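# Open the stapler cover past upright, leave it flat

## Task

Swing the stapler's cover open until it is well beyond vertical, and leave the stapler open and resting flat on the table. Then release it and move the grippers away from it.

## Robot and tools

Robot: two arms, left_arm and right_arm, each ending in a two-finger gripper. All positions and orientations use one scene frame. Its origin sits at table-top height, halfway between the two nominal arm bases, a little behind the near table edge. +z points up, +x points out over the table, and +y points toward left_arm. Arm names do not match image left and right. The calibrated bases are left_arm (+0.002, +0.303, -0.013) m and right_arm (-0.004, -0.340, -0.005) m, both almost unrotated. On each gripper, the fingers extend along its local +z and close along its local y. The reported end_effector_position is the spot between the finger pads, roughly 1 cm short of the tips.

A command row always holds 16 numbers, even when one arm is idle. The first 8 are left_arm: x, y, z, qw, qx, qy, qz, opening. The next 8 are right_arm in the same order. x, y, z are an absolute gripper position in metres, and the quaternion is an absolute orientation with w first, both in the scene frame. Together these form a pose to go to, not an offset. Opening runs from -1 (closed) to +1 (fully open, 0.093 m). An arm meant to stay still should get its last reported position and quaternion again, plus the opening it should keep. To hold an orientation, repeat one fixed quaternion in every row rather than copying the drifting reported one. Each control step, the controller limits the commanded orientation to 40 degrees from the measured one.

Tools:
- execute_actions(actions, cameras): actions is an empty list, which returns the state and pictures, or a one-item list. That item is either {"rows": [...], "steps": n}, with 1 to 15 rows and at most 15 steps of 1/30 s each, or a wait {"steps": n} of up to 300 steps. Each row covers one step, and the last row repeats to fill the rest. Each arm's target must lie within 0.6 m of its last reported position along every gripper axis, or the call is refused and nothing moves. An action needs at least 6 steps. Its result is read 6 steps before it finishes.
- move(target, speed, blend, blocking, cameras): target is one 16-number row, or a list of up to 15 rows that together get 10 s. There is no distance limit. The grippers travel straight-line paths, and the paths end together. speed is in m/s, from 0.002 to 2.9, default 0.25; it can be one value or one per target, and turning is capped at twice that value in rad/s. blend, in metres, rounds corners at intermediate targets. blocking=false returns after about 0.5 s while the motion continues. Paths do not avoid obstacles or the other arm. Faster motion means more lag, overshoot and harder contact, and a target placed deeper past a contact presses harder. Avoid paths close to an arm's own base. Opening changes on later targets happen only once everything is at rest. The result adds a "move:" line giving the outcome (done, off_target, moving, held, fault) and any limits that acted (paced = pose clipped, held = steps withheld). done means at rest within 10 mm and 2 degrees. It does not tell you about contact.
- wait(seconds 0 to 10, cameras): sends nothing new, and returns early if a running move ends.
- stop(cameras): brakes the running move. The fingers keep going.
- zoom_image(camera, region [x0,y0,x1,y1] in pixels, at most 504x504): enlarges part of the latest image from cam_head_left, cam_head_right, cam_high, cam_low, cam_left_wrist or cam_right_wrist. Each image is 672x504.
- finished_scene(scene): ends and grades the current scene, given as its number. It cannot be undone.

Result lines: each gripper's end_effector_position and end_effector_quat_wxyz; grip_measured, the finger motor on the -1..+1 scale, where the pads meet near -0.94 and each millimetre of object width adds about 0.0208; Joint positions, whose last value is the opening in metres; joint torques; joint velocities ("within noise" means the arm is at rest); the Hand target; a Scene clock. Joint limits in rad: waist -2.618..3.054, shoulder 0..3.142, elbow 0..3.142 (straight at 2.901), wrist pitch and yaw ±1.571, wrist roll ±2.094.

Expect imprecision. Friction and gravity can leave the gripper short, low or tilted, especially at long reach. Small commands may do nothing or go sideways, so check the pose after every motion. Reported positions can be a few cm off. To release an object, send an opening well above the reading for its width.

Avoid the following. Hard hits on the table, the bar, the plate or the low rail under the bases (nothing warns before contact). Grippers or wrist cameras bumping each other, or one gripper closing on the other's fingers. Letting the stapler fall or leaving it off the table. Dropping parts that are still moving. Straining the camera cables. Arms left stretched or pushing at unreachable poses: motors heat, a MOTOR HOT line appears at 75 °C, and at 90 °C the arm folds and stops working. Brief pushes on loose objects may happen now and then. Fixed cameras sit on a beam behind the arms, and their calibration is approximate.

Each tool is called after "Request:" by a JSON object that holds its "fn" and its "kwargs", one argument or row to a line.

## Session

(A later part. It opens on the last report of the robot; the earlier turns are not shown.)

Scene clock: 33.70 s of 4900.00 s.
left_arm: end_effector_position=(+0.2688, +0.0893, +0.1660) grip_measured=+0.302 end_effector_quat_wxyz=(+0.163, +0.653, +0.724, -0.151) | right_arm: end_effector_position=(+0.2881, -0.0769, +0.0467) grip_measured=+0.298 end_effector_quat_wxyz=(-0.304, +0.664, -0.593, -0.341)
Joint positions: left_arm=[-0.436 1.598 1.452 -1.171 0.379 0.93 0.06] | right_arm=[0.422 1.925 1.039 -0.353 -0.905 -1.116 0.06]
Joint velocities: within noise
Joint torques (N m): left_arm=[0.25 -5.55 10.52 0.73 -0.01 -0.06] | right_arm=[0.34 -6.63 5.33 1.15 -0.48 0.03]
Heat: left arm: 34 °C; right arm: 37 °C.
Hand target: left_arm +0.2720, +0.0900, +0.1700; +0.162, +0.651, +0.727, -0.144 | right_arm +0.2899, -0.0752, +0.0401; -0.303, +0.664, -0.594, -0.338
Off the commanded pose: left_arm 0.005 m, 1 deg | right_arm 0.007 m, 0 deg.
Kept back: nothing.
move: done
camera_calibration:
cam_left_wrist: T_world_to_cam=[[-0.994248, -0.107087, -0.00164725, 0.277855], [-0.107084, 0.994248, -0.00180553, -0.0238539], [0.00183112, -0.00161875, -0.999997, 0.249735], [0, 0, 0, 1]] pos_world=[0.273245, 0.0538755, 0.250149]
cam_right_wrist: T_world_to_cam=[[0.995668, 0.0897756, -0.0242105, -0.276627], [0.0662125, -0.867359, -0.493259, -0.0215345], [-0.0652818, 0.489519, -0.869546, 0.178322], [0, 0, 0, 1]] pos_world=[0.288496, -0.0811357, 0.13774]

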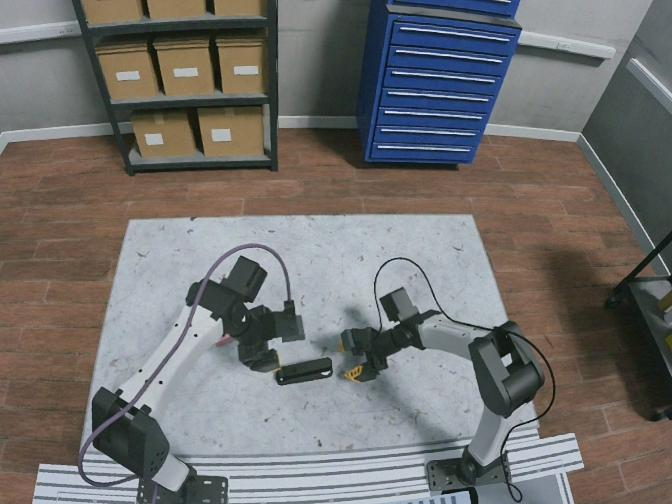

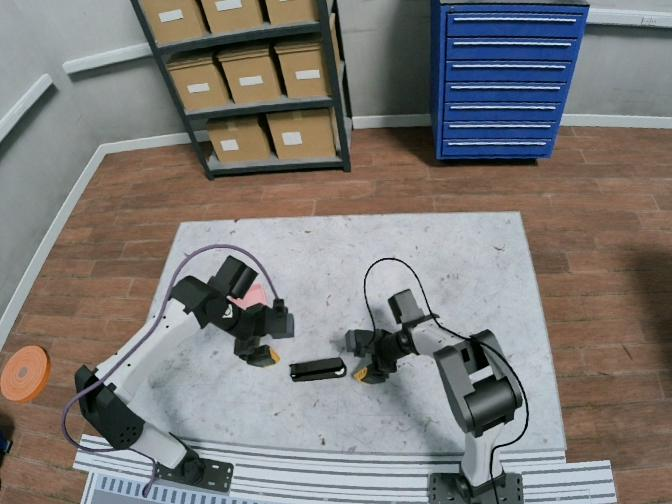

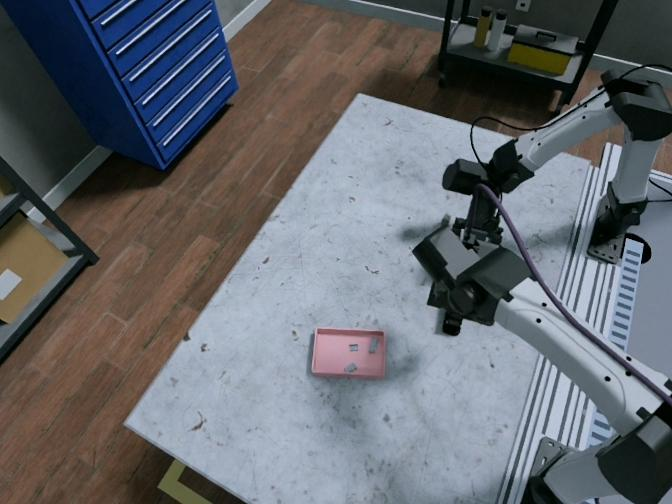

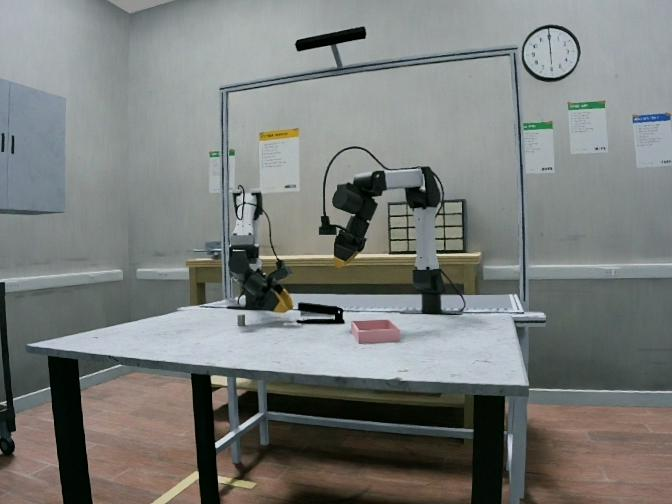

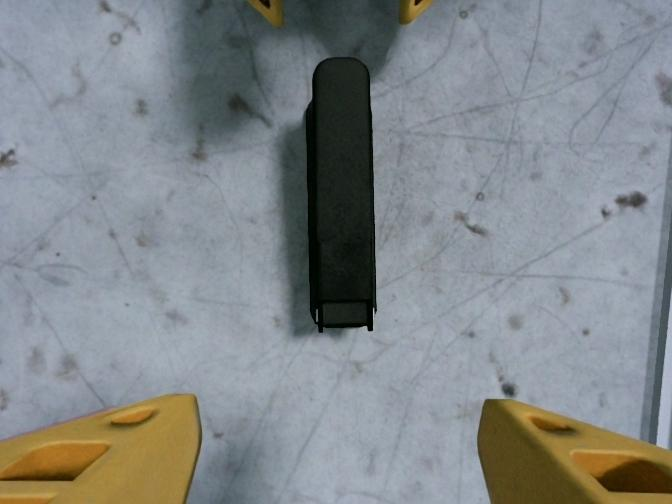

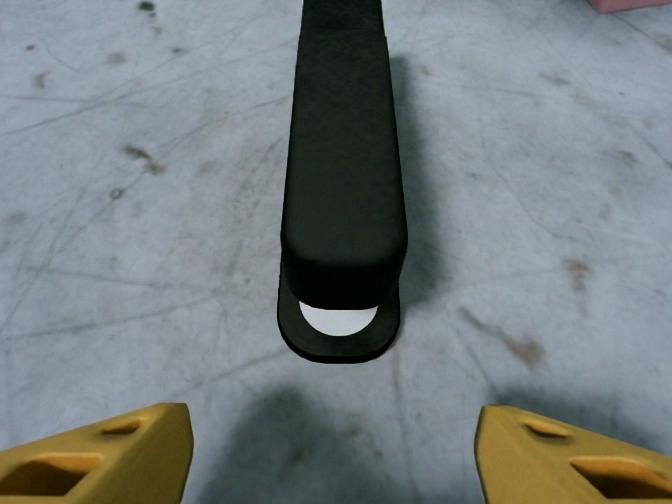

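Request:
{"fn": "move", "kwargs": {
  "target": [0.272,0.09,0.17,0.1612,0.6514,0.7272,-0.1444,0.3, 0.289,-0.070,0.015,0.3029,-0.6637,0.5944,0.3382,0.3],
  "speed": 0.08,
  "cameras": ["cam_right_wrist","cam_low"]
}}

Request:
{"fn": "zoom_image", "kwargs": {
  "camera": "cam_low",
  "region": [230, 270, 380, 345]
}}

Scene clock: 35.77 s of 4900.00 s.
left_arm: end_effector_position=(+0.2686, +0.0894, +0.1660) grip_measured=+0.302 end_effector_quat_wxyz=(+0.163, +0.653, +0.724, -0.151) | right_arm: end_effector_position=(+0.2864, -0.0718, +0.0204) grip_measured=+0.298 end_effector_quat_wxyz=(-0.301, +0.664, -0.593, -0.342)
Joint positions: left_arm=[-0.436 1.598 1.452 -1.172 0.379 0.93 0.06] | right_arm=[0.439 1.991 1.003 -0.238 -0.9 -1.094 0.06]
Joint velocities: within noise
Joint torques (N m): left_arm=[0.24 -5.52 10.52 0.74 -0.01 -0.05] | right_arm=[0.28 -7.02 5.03 1.18 -0.45 -0.05]
Heat: left arm: 34 °C; right arm: 37 °C.
Hand target: left_arm +0.2719, +0.0900, +0.1699; +0.162, +0.651, +0.727, -0.145 | right_arm +0.2887, -0.0701, +0.0150; -0.303, +0.664, -0.594, -0.338
Off the commanded pose: left_arm 0.005 m, 1 deg | right_arm 0.006 m, 0 deg.
Kept back: nothing.
move: done
camera_calibration:
cam_right_wrist: T_world_to_cam=[[0.995389, 0.0913075, -0.0293718, -0.27568], [0.0651786, -0.868572, -0.491257, -0.0298416], [-0.070367, 0.487078, -0.870519, 0.154148], [0, 0, 0, 1]] pos_world=[0.287201, -0.0758298, 0.111431]
Images, in order (width x height): cam_low 672x504, cam_right_wrist 672x504.

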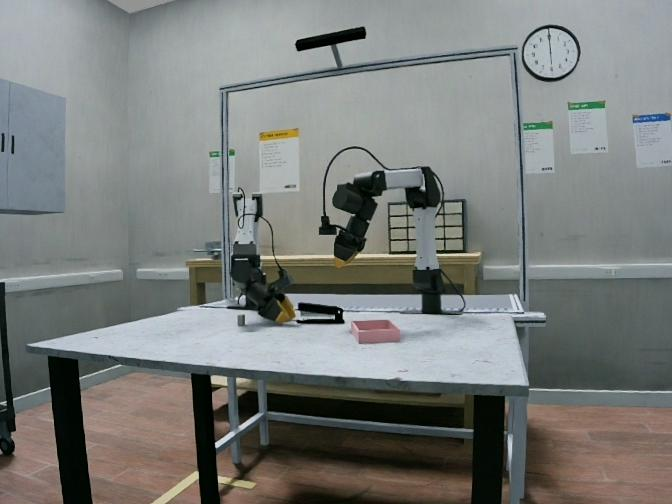

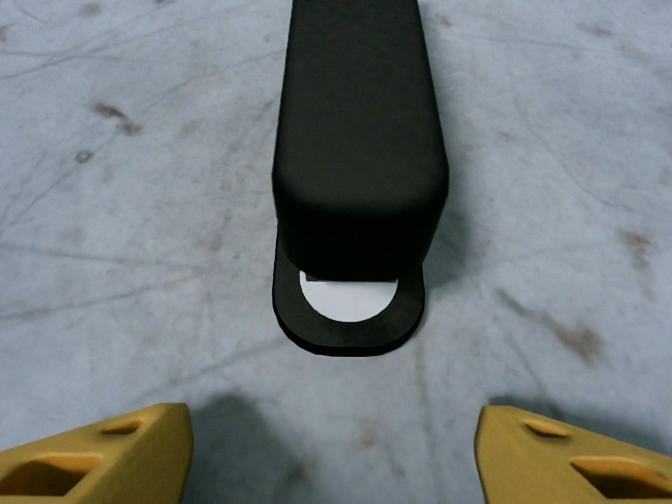

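Scaled by 3.360.

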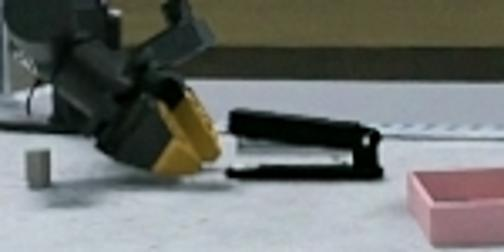

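Request:
{"fn": "move", "kwargs": {
  "target": [0.272,0.09,0.17,0.1612,0.6514,0.7272,-0.1444,0.3, 0.286,-0.019,0.011,0.3029,-0.6637,0.5944,0.3382,0.3],
  "speed": 0.08,
  "cameras": ["cam_right_wrist","cam_low","cam_left_wrist"]
}}

Request:
{"fn": "zoom_image", "kwargs": {
  "camera": "cam_low",
  "region": [230, 270, 380, 345]
}}

Scene clock: 37.33 s of 4900.00 s.
left_arm: end_effector_position=(+0.2686, +0.0895, +0.1659) grip_measured=+0.302 end_effector_quat_wxyz=(+0.163, +0.653, +0.724, -0.151) | right_arm: end_effector_position=(+0.2773, -0.0240, +0.0157) grip_measured=+0.298 end_effector_quat_wxyz=(-0.298, +0.665, -0.591, -0.347)
Joint positions: left_arm=[-0.436 1.598 1.452 -1.172 0.379 0.93 0.06] | right_arm=[0.571 2.035 1.023 -0.082 -0.858 -0.913 0.06]
Joint velocities: within noise
Joint torques (N m): left_arm=[0.24 -5.52 10.5 0.74 0 -0.06] | right_arm=[0.42 -6.71 7.04 1.39 -0.36 0.09]
Heat: left arm: 34 °C; right arm: 37 °C.
Hand target: left_arm +0.2719, +0.0901, +0.1699; +0.162, +0.651, +0.727, -0.144 | right_arm +0.2856, -0.0193, +0.0113; -0.303, +0.664, -0.594, -0.338
Off the commanded pose: left_arm 0.005 m, 1 deg | right_arm 0.011 m, 1 deg.
Kept back: nothing.
move: off_target (right_arm)
camera_calibration:
cam_left_wrist: T_world_to_cam=[[-0.994207, -0.107484, -0.00074544, 0.277552], [-0.107483, 0.994207, -0.000806774, -0.0241007], [0.000827837, -0.000721977, -0.999999, 0.249762], [0, 0, 0, 1]] pos_world=[0.273146, 0.0539737, 0.249949]
cam_right_wrist: T_world_to_cam=[[0.994145, 0.101165, -0.0379685, -0.270443], [0.0692181, -0.866043, -0.495155, 0.0089164], [-0.0829746, 0.489628, -0.867974, 0.129703], [0, 0, 0, 1]] pos_world=[0.279005, -0.0284248, 0.106725]
Images, in order (width x height): cam_low 672x504, cam_left_wrist 672x504, cam_right_wrist 672x504.

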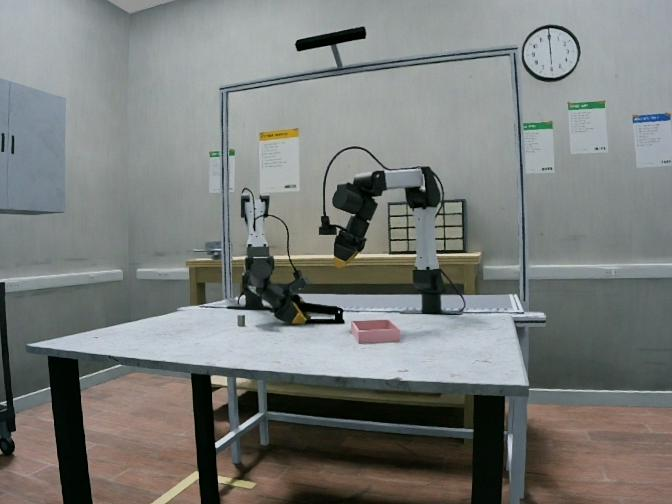

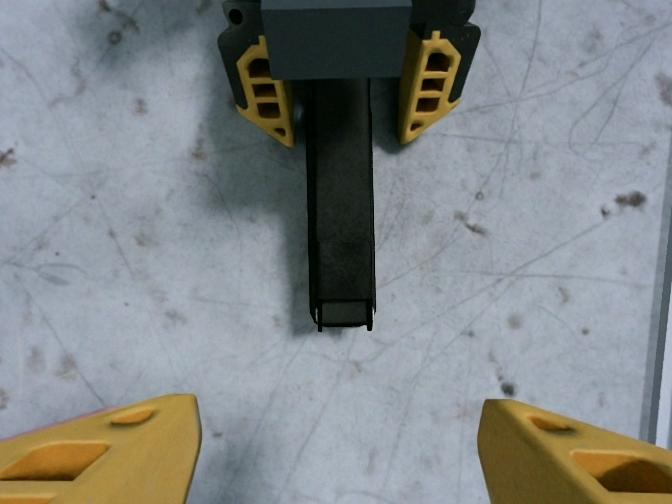

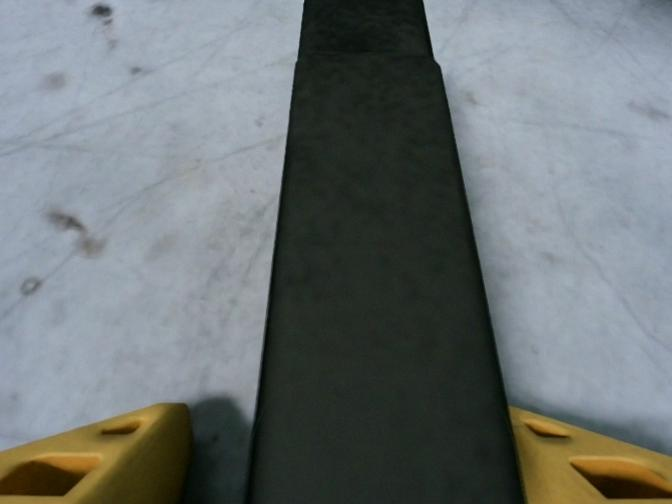

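Scaled by 3.360.

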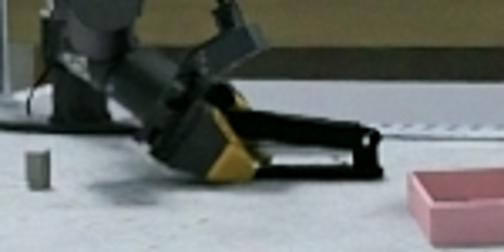

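Request:
{"fn": "move", "kwargs": {
  "target": [
    [0.27,0.095,0.17,0.22,0.63,0.71,-0.20,0.3, 0.290,-0.019,0.010,0.3029,-0.6637,0.5944,0.3382,0.0],
    [0.27,0.10,0.15,0.3266,0.5997,0.6695,-0.2925,0.3, 0.289,-0.019,0.009,0.3029,-0.6637,0.5944,0.3382,-0.15],
    [0.270,0.080,0.10,0.3266,0.5997,0.6695,-0.2925,0.1, 0.287,-0.019,0.009,0.3029,-0.6637,0.5944,0.3382,-0.45]
  ],
  "speed": 0.12
}}

Request:
{"fn": "zoom_image", "kwargs": {
  "camera": "cam_low",
  "region": [230, 270, 380, 345]
}}

Scene clock: 43.73 s of 4900.00 s.
left_arm: end_effector_position=(+0.2700, +0.0797, +0.1062) grip_measured=+0.102 end_effector_quat_wxyz=(+0.329, +0.600, +0.666, -0.297) | right_arm: end_effector_position=(+0.2828, -0.0216, +0.0154) grip_measured=-0.358 end_effector_quat_wxyz=(-0.303, +0.664, -0.591, -0.344)
Joint positions: left_arm=[-0.283 1.495 0.881 -0.452 0.81 0.907 0.05] | right_arm=[0.571 2.047 1.037 -0.069 -0.852 -0.907 0.028]
Joint velocities: within noise
Joint torques (N m): left_arm=[-0.12 -5.07 6.24 1.61 0.21 -0.04] | right_arm=[0.28 -7.12 6.22 1.33 -0.36 0.01]
Heat: left arm: 34 °C; right arm: 37 °C.
Hand target: left_arm +0.2698, +0.0801, +0.1000; +0.326, +0.600, +0.669, -0.293 | right_arm +0.2868, -0.0192, +0.0091; -0.303, +0.664, -0.594, -0.338
Off the commanded pose: left_arm 0.006 m, 1 deg | right_arm 0.008 m, 1 deg.
Kept back: nothing.
move: done
camera_calibration:
cam_left_wrist: T_world_to_cam=[[-0.993639, -0.112597, -0.00160091, 0.278228], [-0.0995634, 0.885086, -0.454653, 0.0404335], [0.0526094, -0.451602, -0.890667, 0.200438], [0, 0, 0, 1]] pos_world=[0.269939, 0.0860584, 0.197352]
cam_right_wrist: T_world_to_cam=[[0.995089, 0.0951728, -0.0272163, -0.276721], [0.069185, -0.865327, -0.49641, 0.010559], [-0.0707957, 0.492089, -0.867662, 0.125198], [0, 0, 0, 1]] pos_world=[0.283495, -0.026135, 0.10634]

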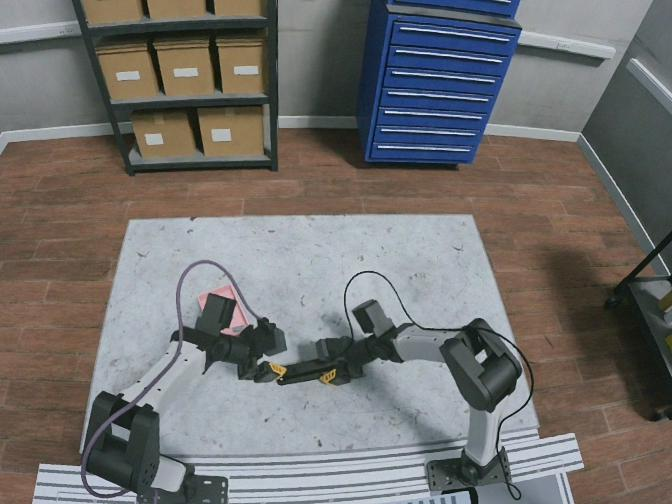

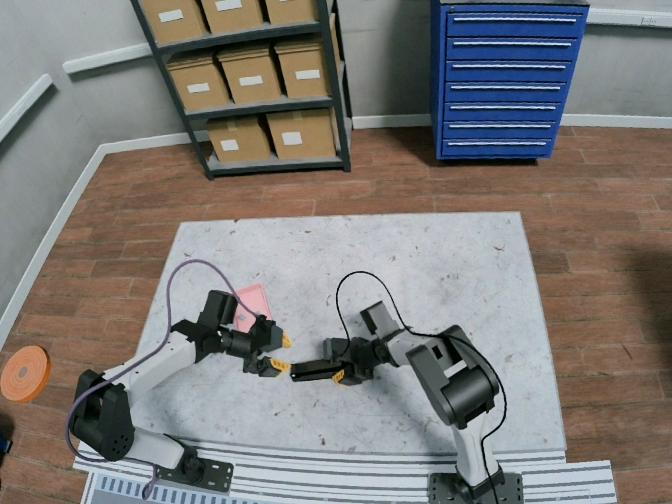

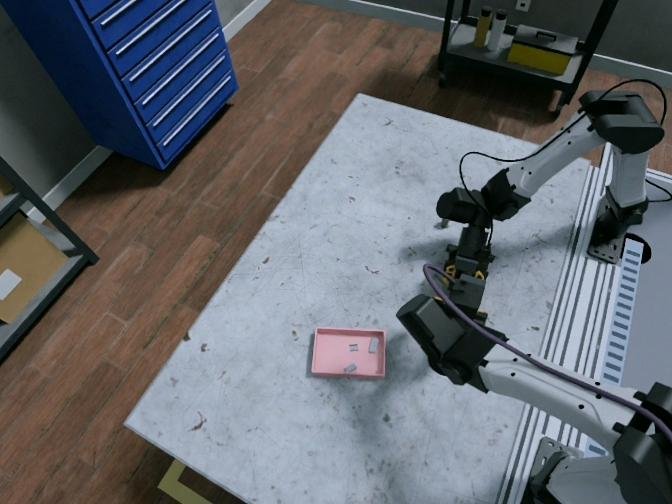

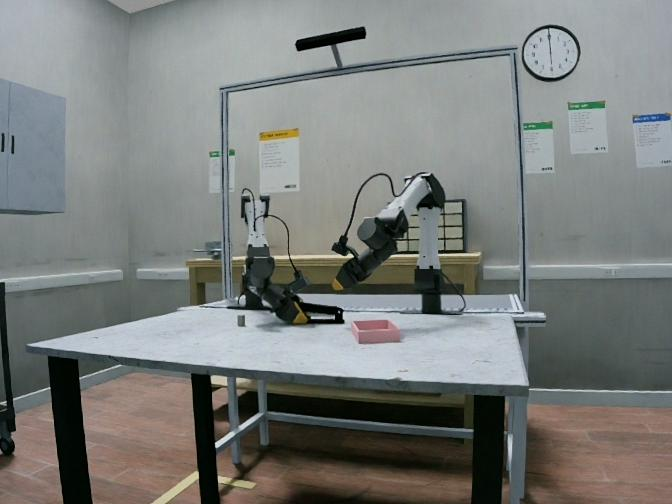

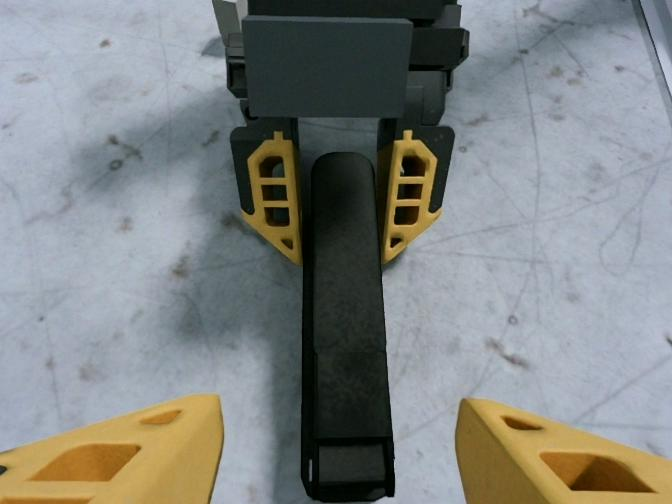

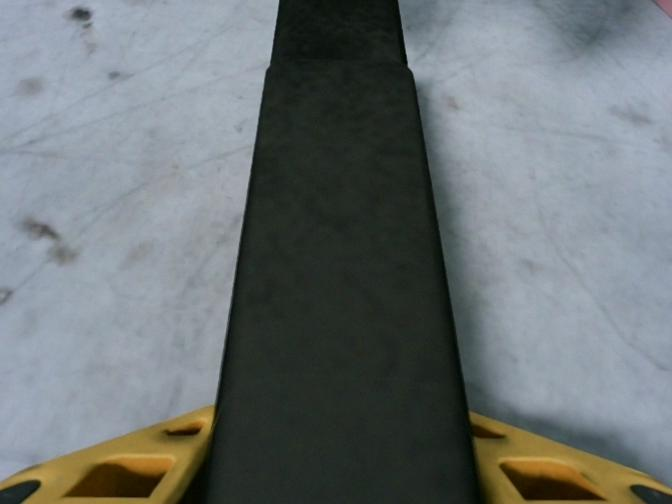

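Scaled by 3.360.

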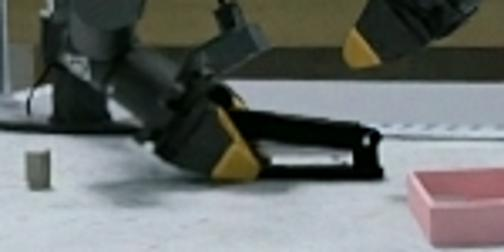

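Request:
{"fn": "move", "kwargs": {
  "target": [
    [0.2755,0.016,0.042,0.3266,0.5997,0.6695,-0.2925,0.1, 0.287,-0.019,0.009,0.3029,-0.6637,0.5944,0.3382,-0.45],
    [0.2755,0.014,0.038,0.3266,0.5997,0.6695,-0.2925,-0.2, 0.287,-0.019,0.009,0.3029,-0.6637,0.5944,0.3382,-0.5]
  ],
  "speed": 0.08
}}

Request:
{"fn": "zoom_image", "kwargs": {
  "camera": "cam_low",
  "region": [230, 270, 380, 345]
}}

Scene clock: 46.63 s of 4900.00 s.
left_arm: end_effector_position=(+0.2764, +0.0127, +0.0453) grip_measured=-0.198 end_effector_quat_wxyz=(+0.329, +0.601, +0.665, -0.297) | right_arm: end_effector_position=(+0.2828, -0.0216, +0.0154) grip_measured=-0.343 end_effector_quat_wxyz=(-0.303, +0.664, -0.591, -0.344)
Joint positions: left_arm=[-0.486 1.728 0.818 0.004 0.699 0.678 0.036] | right_arm=[0.571 2.047 1.037 -0.069 -0.852 -0.907 0.029]
Joint velocities: within noise
Joint torques (N m): left_arm=[-0.05 -6.17 5.57 1.96 0.11 -0.04] | right_arm=[0.25 -7.13 6.23 1.33 -0.35 -0.01]
Heat: left arm: 34 °C; right arm: 37 °C.
Hand target: left_arm +0.2754, +0.0140, +0.0382; +0.326, +0.600, +0.669, -0.293 | right_arm +0.2868, -0.0192, +0.0091; -0.303, +0.664, -0.594, -0.338
Off the commanded pose: left_arm 0.007 m, 1 deg | right_arm 0.008 m, 1 deg.
Kept back: nothing.
move: done
camera_calibration:
cam_left_wrist: T_world_to_cam=[[-0.993971, -0.109589, -0.00355595, 0.277052], [-0.0959654, 0.885177, -0.45525, 0.0717501], [0.0530381, -0.452164, -0.890356, 0.115462], [0, 0, 0, 1]] pos_world=[0.276143, 0.019058, 0.136451]
cam_right_wrist: T_world_to_cam=[[0.995089, 0.0951728, -0.0272163, -0.276721], [0.069185, -0.865327, -0.49641, 0.010559], [-0.0707957, 0.492089, -0.867662, 0.125198], [0, 0, 0, 1]] pos_world=[0.283495, -0.026135, 0.10634]

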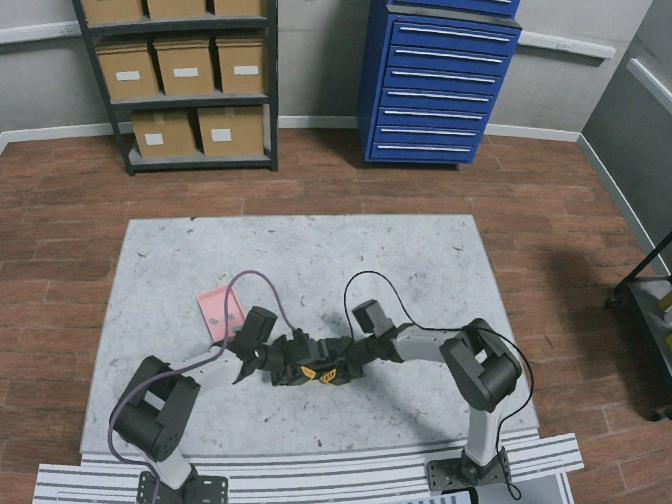

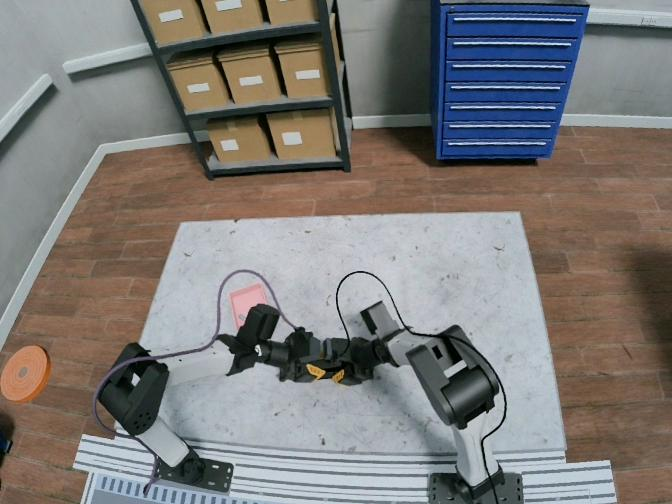

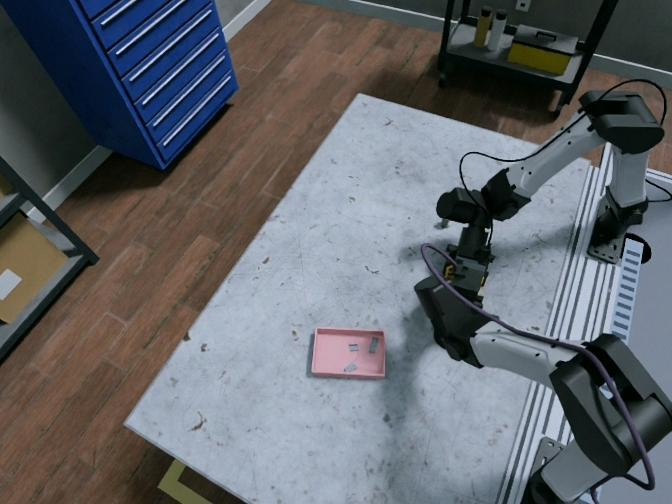

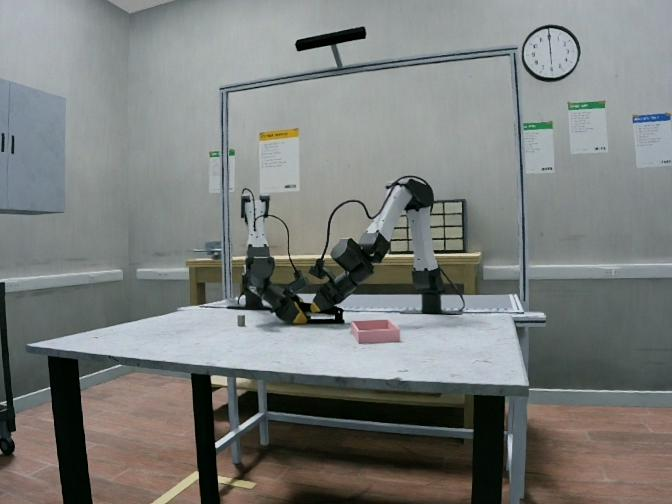

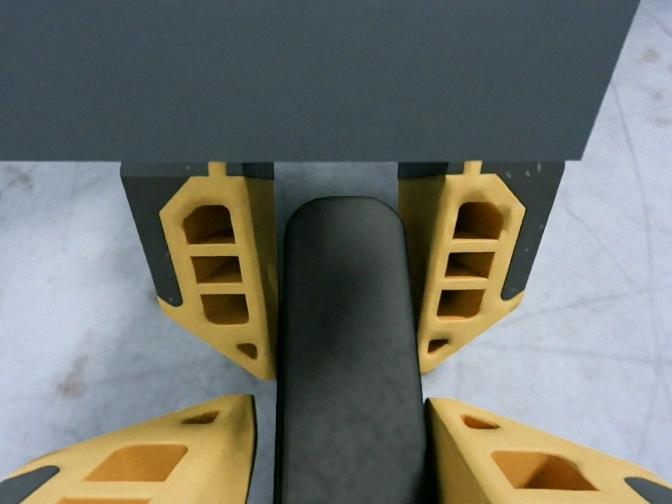

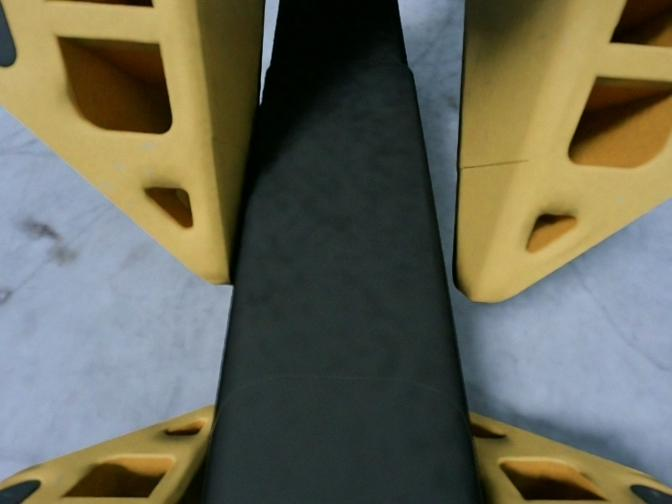

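Scaled by 3.360.

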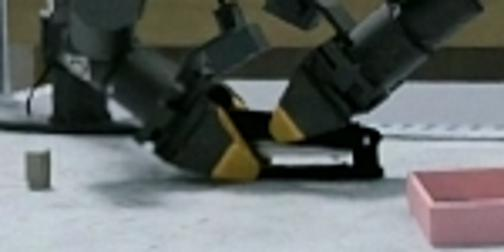

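Request:
{"fn": "move", "kwargs": {
  "target": [
    [0.2765,0.014,0.041,0.3266,0.5997,0.6695,-0.2925,-0.35, 0.287,-0.019,0.009,0.3029,-0.6637,0.5944,0.3382,-0.55],
    [0.2765,0.014,0.042,0.3266,0.5997,0.6695,-0.2925,-0.6, 0.287,-0.019,0.009,0.3029,-0.6637,0.5944,0.3382,-0.55]
  ],
  "speed": 0.08,
  "cameras": ["cam_left_wrist"]
}}

Request:
{"fn": "move", "kwargs": {
  "target": [
    [0.2755,0.0187,0.062,0.4057,0.5596,0.6247,-0.3634,-0.6, 0.287,-0.019,0.009,0.3029,-0.6637,0.5944,0.3382,-0.55],
    [0.274,0.0285,0.079,0.4688,0.5185,0.5789,-0.4199,-0.6, 0.287,-0.019,0.009,0.3029,-0.6637,0.5944,0.3382,-0.55]
  ],
  "speed": 0.06,
  "blend": 0.01
}}

Request:
{"fn": "zoom_image", "kwargs": {
  "camera": "cam_low",
  "region": [230, 270, 380, 345]
}}

Scene clock: 49.27 s of 4900.00 s.
left_arm: end_effector_position=(+0.2754, +0.0127, +0.0443) grip_measured=-0.539 end_effector_quat_wxyz=(+0.325, +0.595, +0.671, -0.300) | right_arm: end_effector_position=(+0.2836, -0.0213, +0.0157) grip_measured=-0.343 end_effector_quat_wxyz=(-0.301, +0.658, -0.597, -0.346)
Joint positions: left_arm=[-0.488 1.728 0.816 0.004 0.696 0.659 0.019] | right_arm=[0.571 2.047 1.037 -0.064 -0.85 -0.885 0.029]
Joint velocities: within noise
Joint torques (N m): left_arm=[0.35 -6.78 6.82 1.74 0.14 0.14] | right_arm=[0.31 -7.06 6.26 1.28 -0.35 -0.19]
Heat: left arm: 34 °C; right arm: 37 °C.
Hand target: left_arm +0.2765, +0.0140, +0.0420; +0.327, +0.600, +0.670, -0.293 | right_arm +0.2868, -0.0192, +0.0091; -0.303, +0.664, -0.594, -0.338
Off the commanded pose: left_arm 0.003 m, 1 deg | right_arm 0.008 m, 1 deg.
Kept back: nothing.
move: done
camera_calibration:
cam_left_wrist: T_world_to_cam=[[-0.992634, -0.120455, 0.0129937, 0.27503], [-0.11327, 0.88463, -0.452327, 0.0758186], [0.0429904, -0.450467, -0.891758, 0.117439], [0, 0, 0, 1]] pos_world=[0.276544, 0.0189599, 0.135449]
Images, in order (width x height): cam_left_wrist 672x504.

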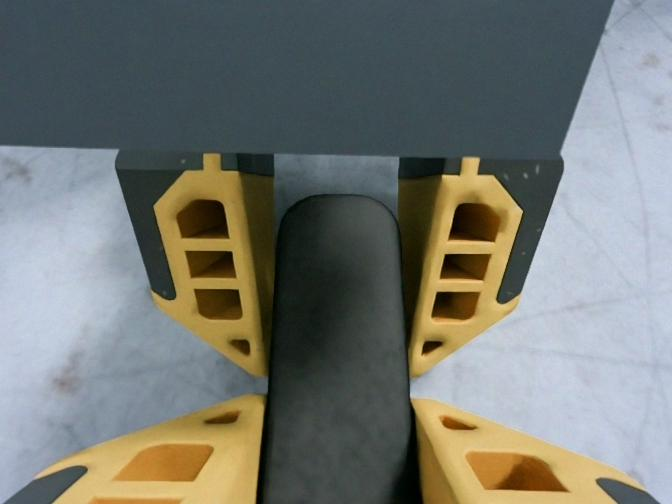

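Scene clock: 53.40 s of 4900.00 s.
left_arm: end_effector_position=(+0.2742, +0.0256, +0.0732) grip_measured=-0.539 end_effector_quat_wxyz=(+0.459, +0.520, +0.592, -0.411) | right_arm: end_effector_position=(+0.2849, -0.0192, +0.0166) grip_measured=-0.343 end_effector_quat_wxyz=(-0.305, +0.657, -0.597, -0.344)
Joint positions: left_arm=[-0.372 1.791 0.538 0.812 0.984 0.356 0.019] | right_arm=[0.574 2.047 1.037 -0.049 -0.846 -0.875 0.029]
Joint velocities: within noise
Joint torques (N m): left_arm=[1.87 -6.16 4.88 2.56 0.53 -0.1] | right_arm=[0.02 -7.06 6.17 1.18 -0.4 -0.29]
Heat: left arm: 34 °C; right arm: 38 °C.
Hand target: left_arm +0.2739, +0.0285, +0.0789; +0.468, +0.520, +0.579, -0.419 | right_arm +0.2868, -0.0191, +0.0091; -0.303, +0.664, -0.594, -0.338
Off the commanded pose: left_arm 0.006 m, 2 deg | right_arm 0.008 m, 1 deg.
Kept back: nothing.
move: done
camera_calibration:
cam_left_wrist: T_world_to_cam=[[-0.991371, -0.130645, 0.010752, 0.27519], [-0.0913589, 0.629774, -0.771387, 0.101164], [0.0940062, -0.765713, -0.636275, 0.124489], [0, 0, 0, 1]] pos_world=[0.270355, 0.067565, 0.154287]
cam_right_wrist: T_world_to_cam=[[0.99639, 0.0779198, -0.0337075, -0.279591], [0.0507357, -0.864844, -0.499471, 0.0183867], [-0.0680704, 0.495957, -0.865675, 0.124499], [0, 0, 0, 1]] pos_world=[0.286124, -0.0240591, 0.107535]

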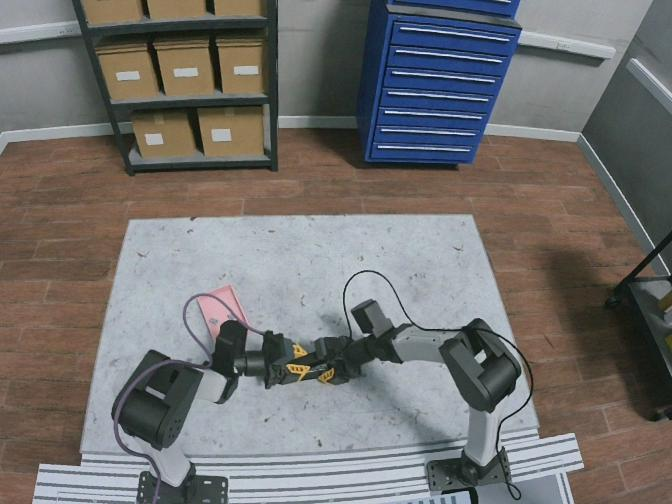

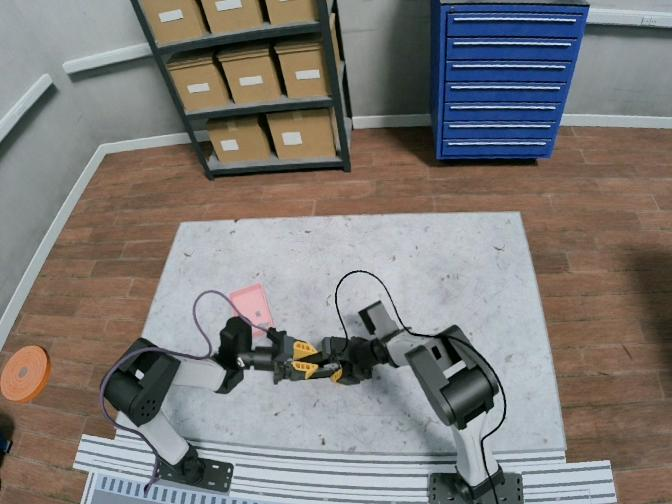

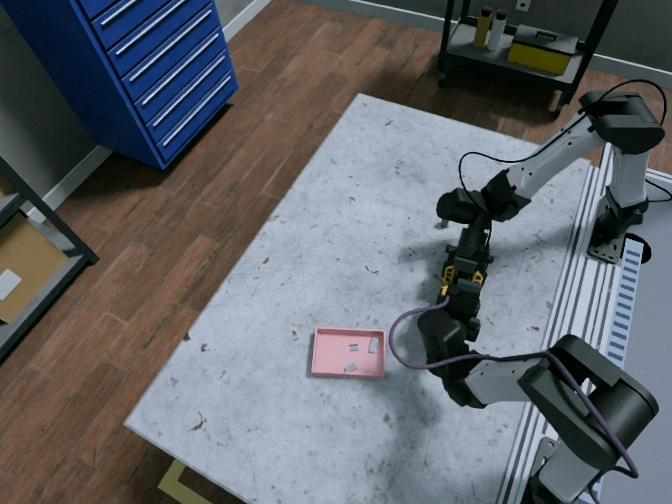

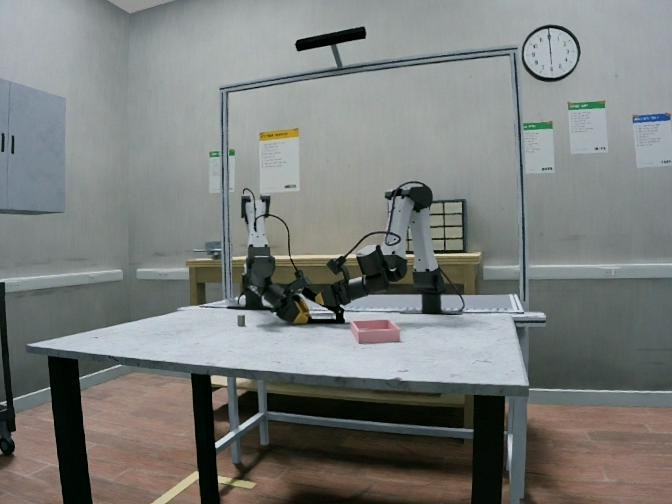

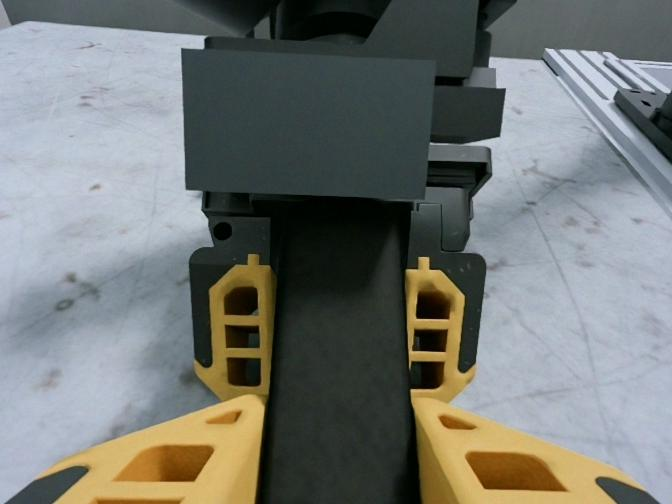

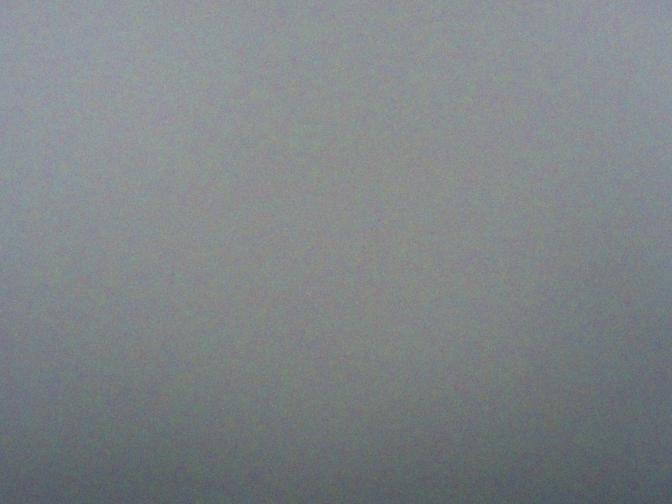

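Scaled by 3.360.

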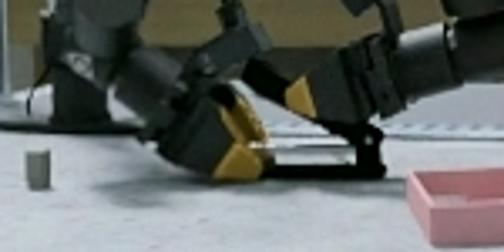

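Request:
{"fn": "move", "kwargs": {
  "target": [
    [0.2742,0.0256,0.0732,0.459,0.520,0.592,-0.411,-0.6, 0.287,-0.019,0.011,0.3029,-0.6637,0.5944,0.3382,0.1],
    [0.2742,0.0256,0.0732,0.459,0.520,0.592,-0.411,-0.6, 0.2925,-0.065,0.030,0.3029,-0.6637,0.5944,0.3382,0.1],
    [0.2742,0.0256,0.0732,0.459,0.520,0.592,-0.411,-0.6, 0.2915,-0.065,0.025,0.3336,-0.6451,0.5777,0.3725,0.1]
  ],
  "speed": 0.08
}}

Request:
{"fn": "zoom_image", "kwargs": {
  "camera": "cam_low",
  "region": [230, 270, 380, 345]
}}

Scene clock: 57.47 s of 4900.00 s.
left_arm: end_effector_position=(+0.2742, +0.0273, +0.0719) grip_measured=-0.539 end_effector_quat_wxyz=(+0.455, +0.517, +0.596, -0.414) | right_arm: end_effector_position=(+0.2871, -0.0665, +0.0168) grip_measured=+0.098 end_effector_quat_wxyz=(-0.315, +0.647, -0.587, -0.370)
Joint positions: left_arm=[-0.367 1.792 0.536 0.807 0.989 0.352 0.019] | right_arm=[0.433 2.029 0.985 -0.146 -0.967 -1.049 0.05]
Joint velocities: within noise
Joint torques (N m): left_arm=[-0.32 -6.52 5.75 2.12 0.06 0.05] | right_arm=[-0.61 -9.37 4.9 1.18 -0.75 0]
Heat: left arm: 35 °C; right arm: 38 °C.
Hand target: left_arm +0.2741, +0.0256, +0.0732; +0.459, +0.520, +0.592, -0.411 | right_arm +0.2914, -0.0652, +0.0250; -0.333, +0.646, -0.578, -0.372
Off the commanded pose: left_arm 0.002 m, 1 deg | right_arm 0.009 m, 2 deg.
Kept back: nothing.
move: done
camera_calibration:
cam_left_wrist: T_world_to_cam=[[-0.990878, -0.132764, 0.0231312, 0.274407], [-0.102405, 0.630203, -0.769647, 0.102152], [0.087604, -0.764995, -0.63805, 0.126812], [0, 0, 0, 1]] pos_world=[0.271255, 0.0690652, 0.153186]
cam_right_wrist: T_world_to_cam=[[0.994663, 0.0896138, -0.0511342, -0.276546], [0.0468831, -0.834042, -0.549706, -0.018571], [-0.0919093, 0.544375, -0.833792, 0.157854], [0, 0, 0, 1]] pos_world=[0.290449, -0.0766383, 0.107268]

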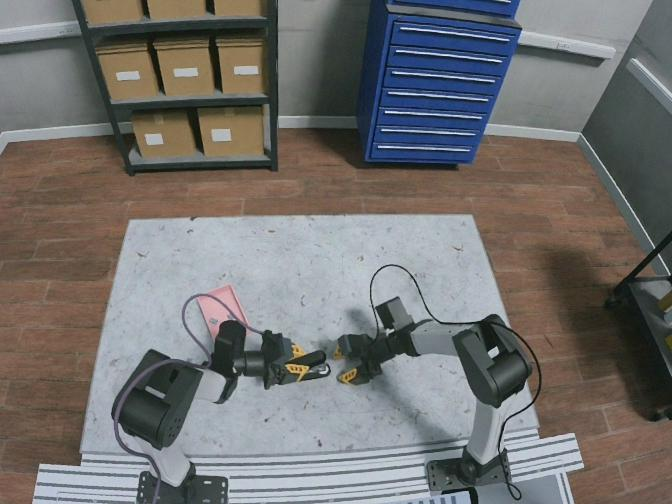

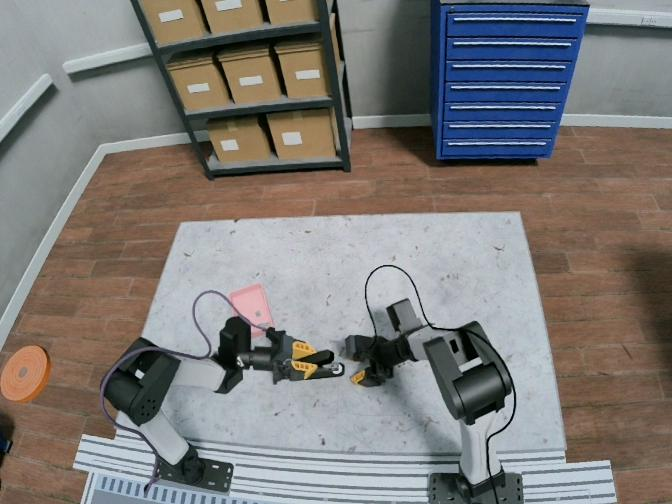

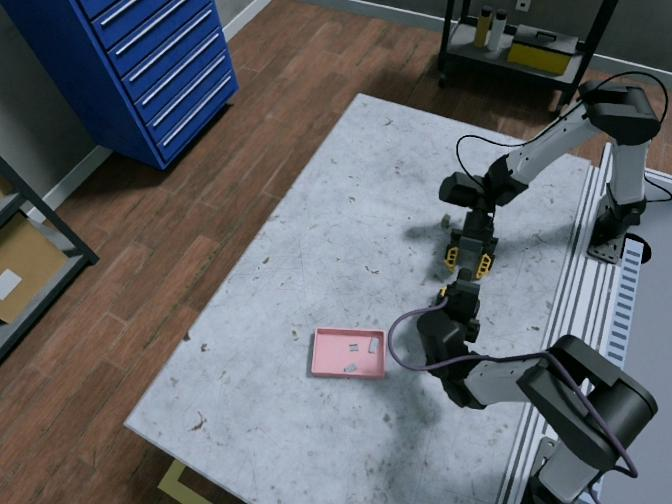

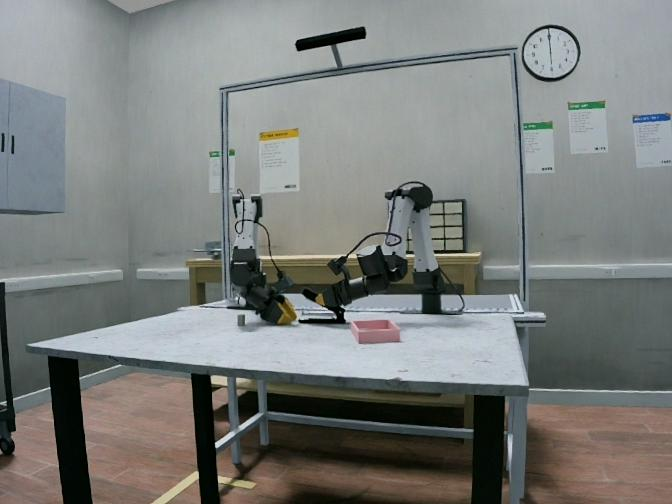

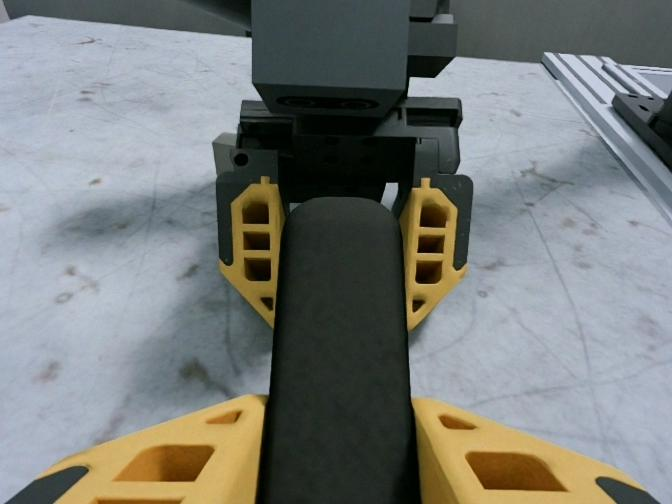

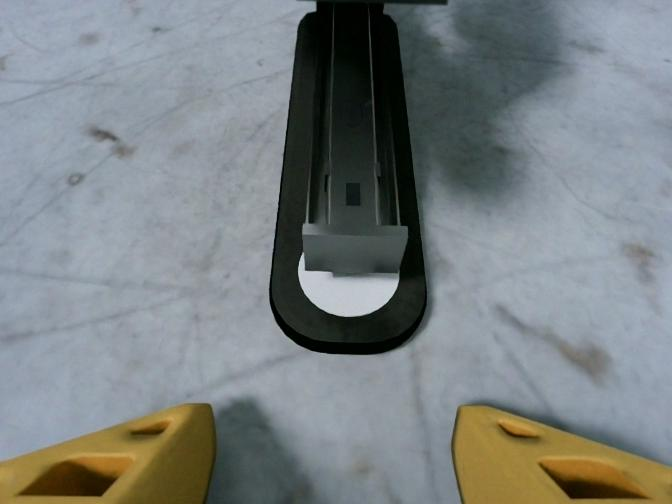

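Scaled by 3.360.

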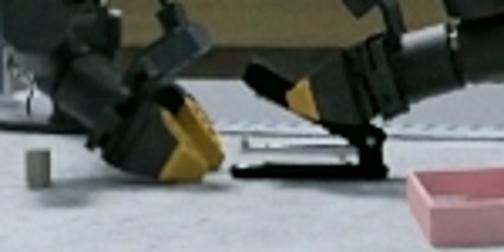

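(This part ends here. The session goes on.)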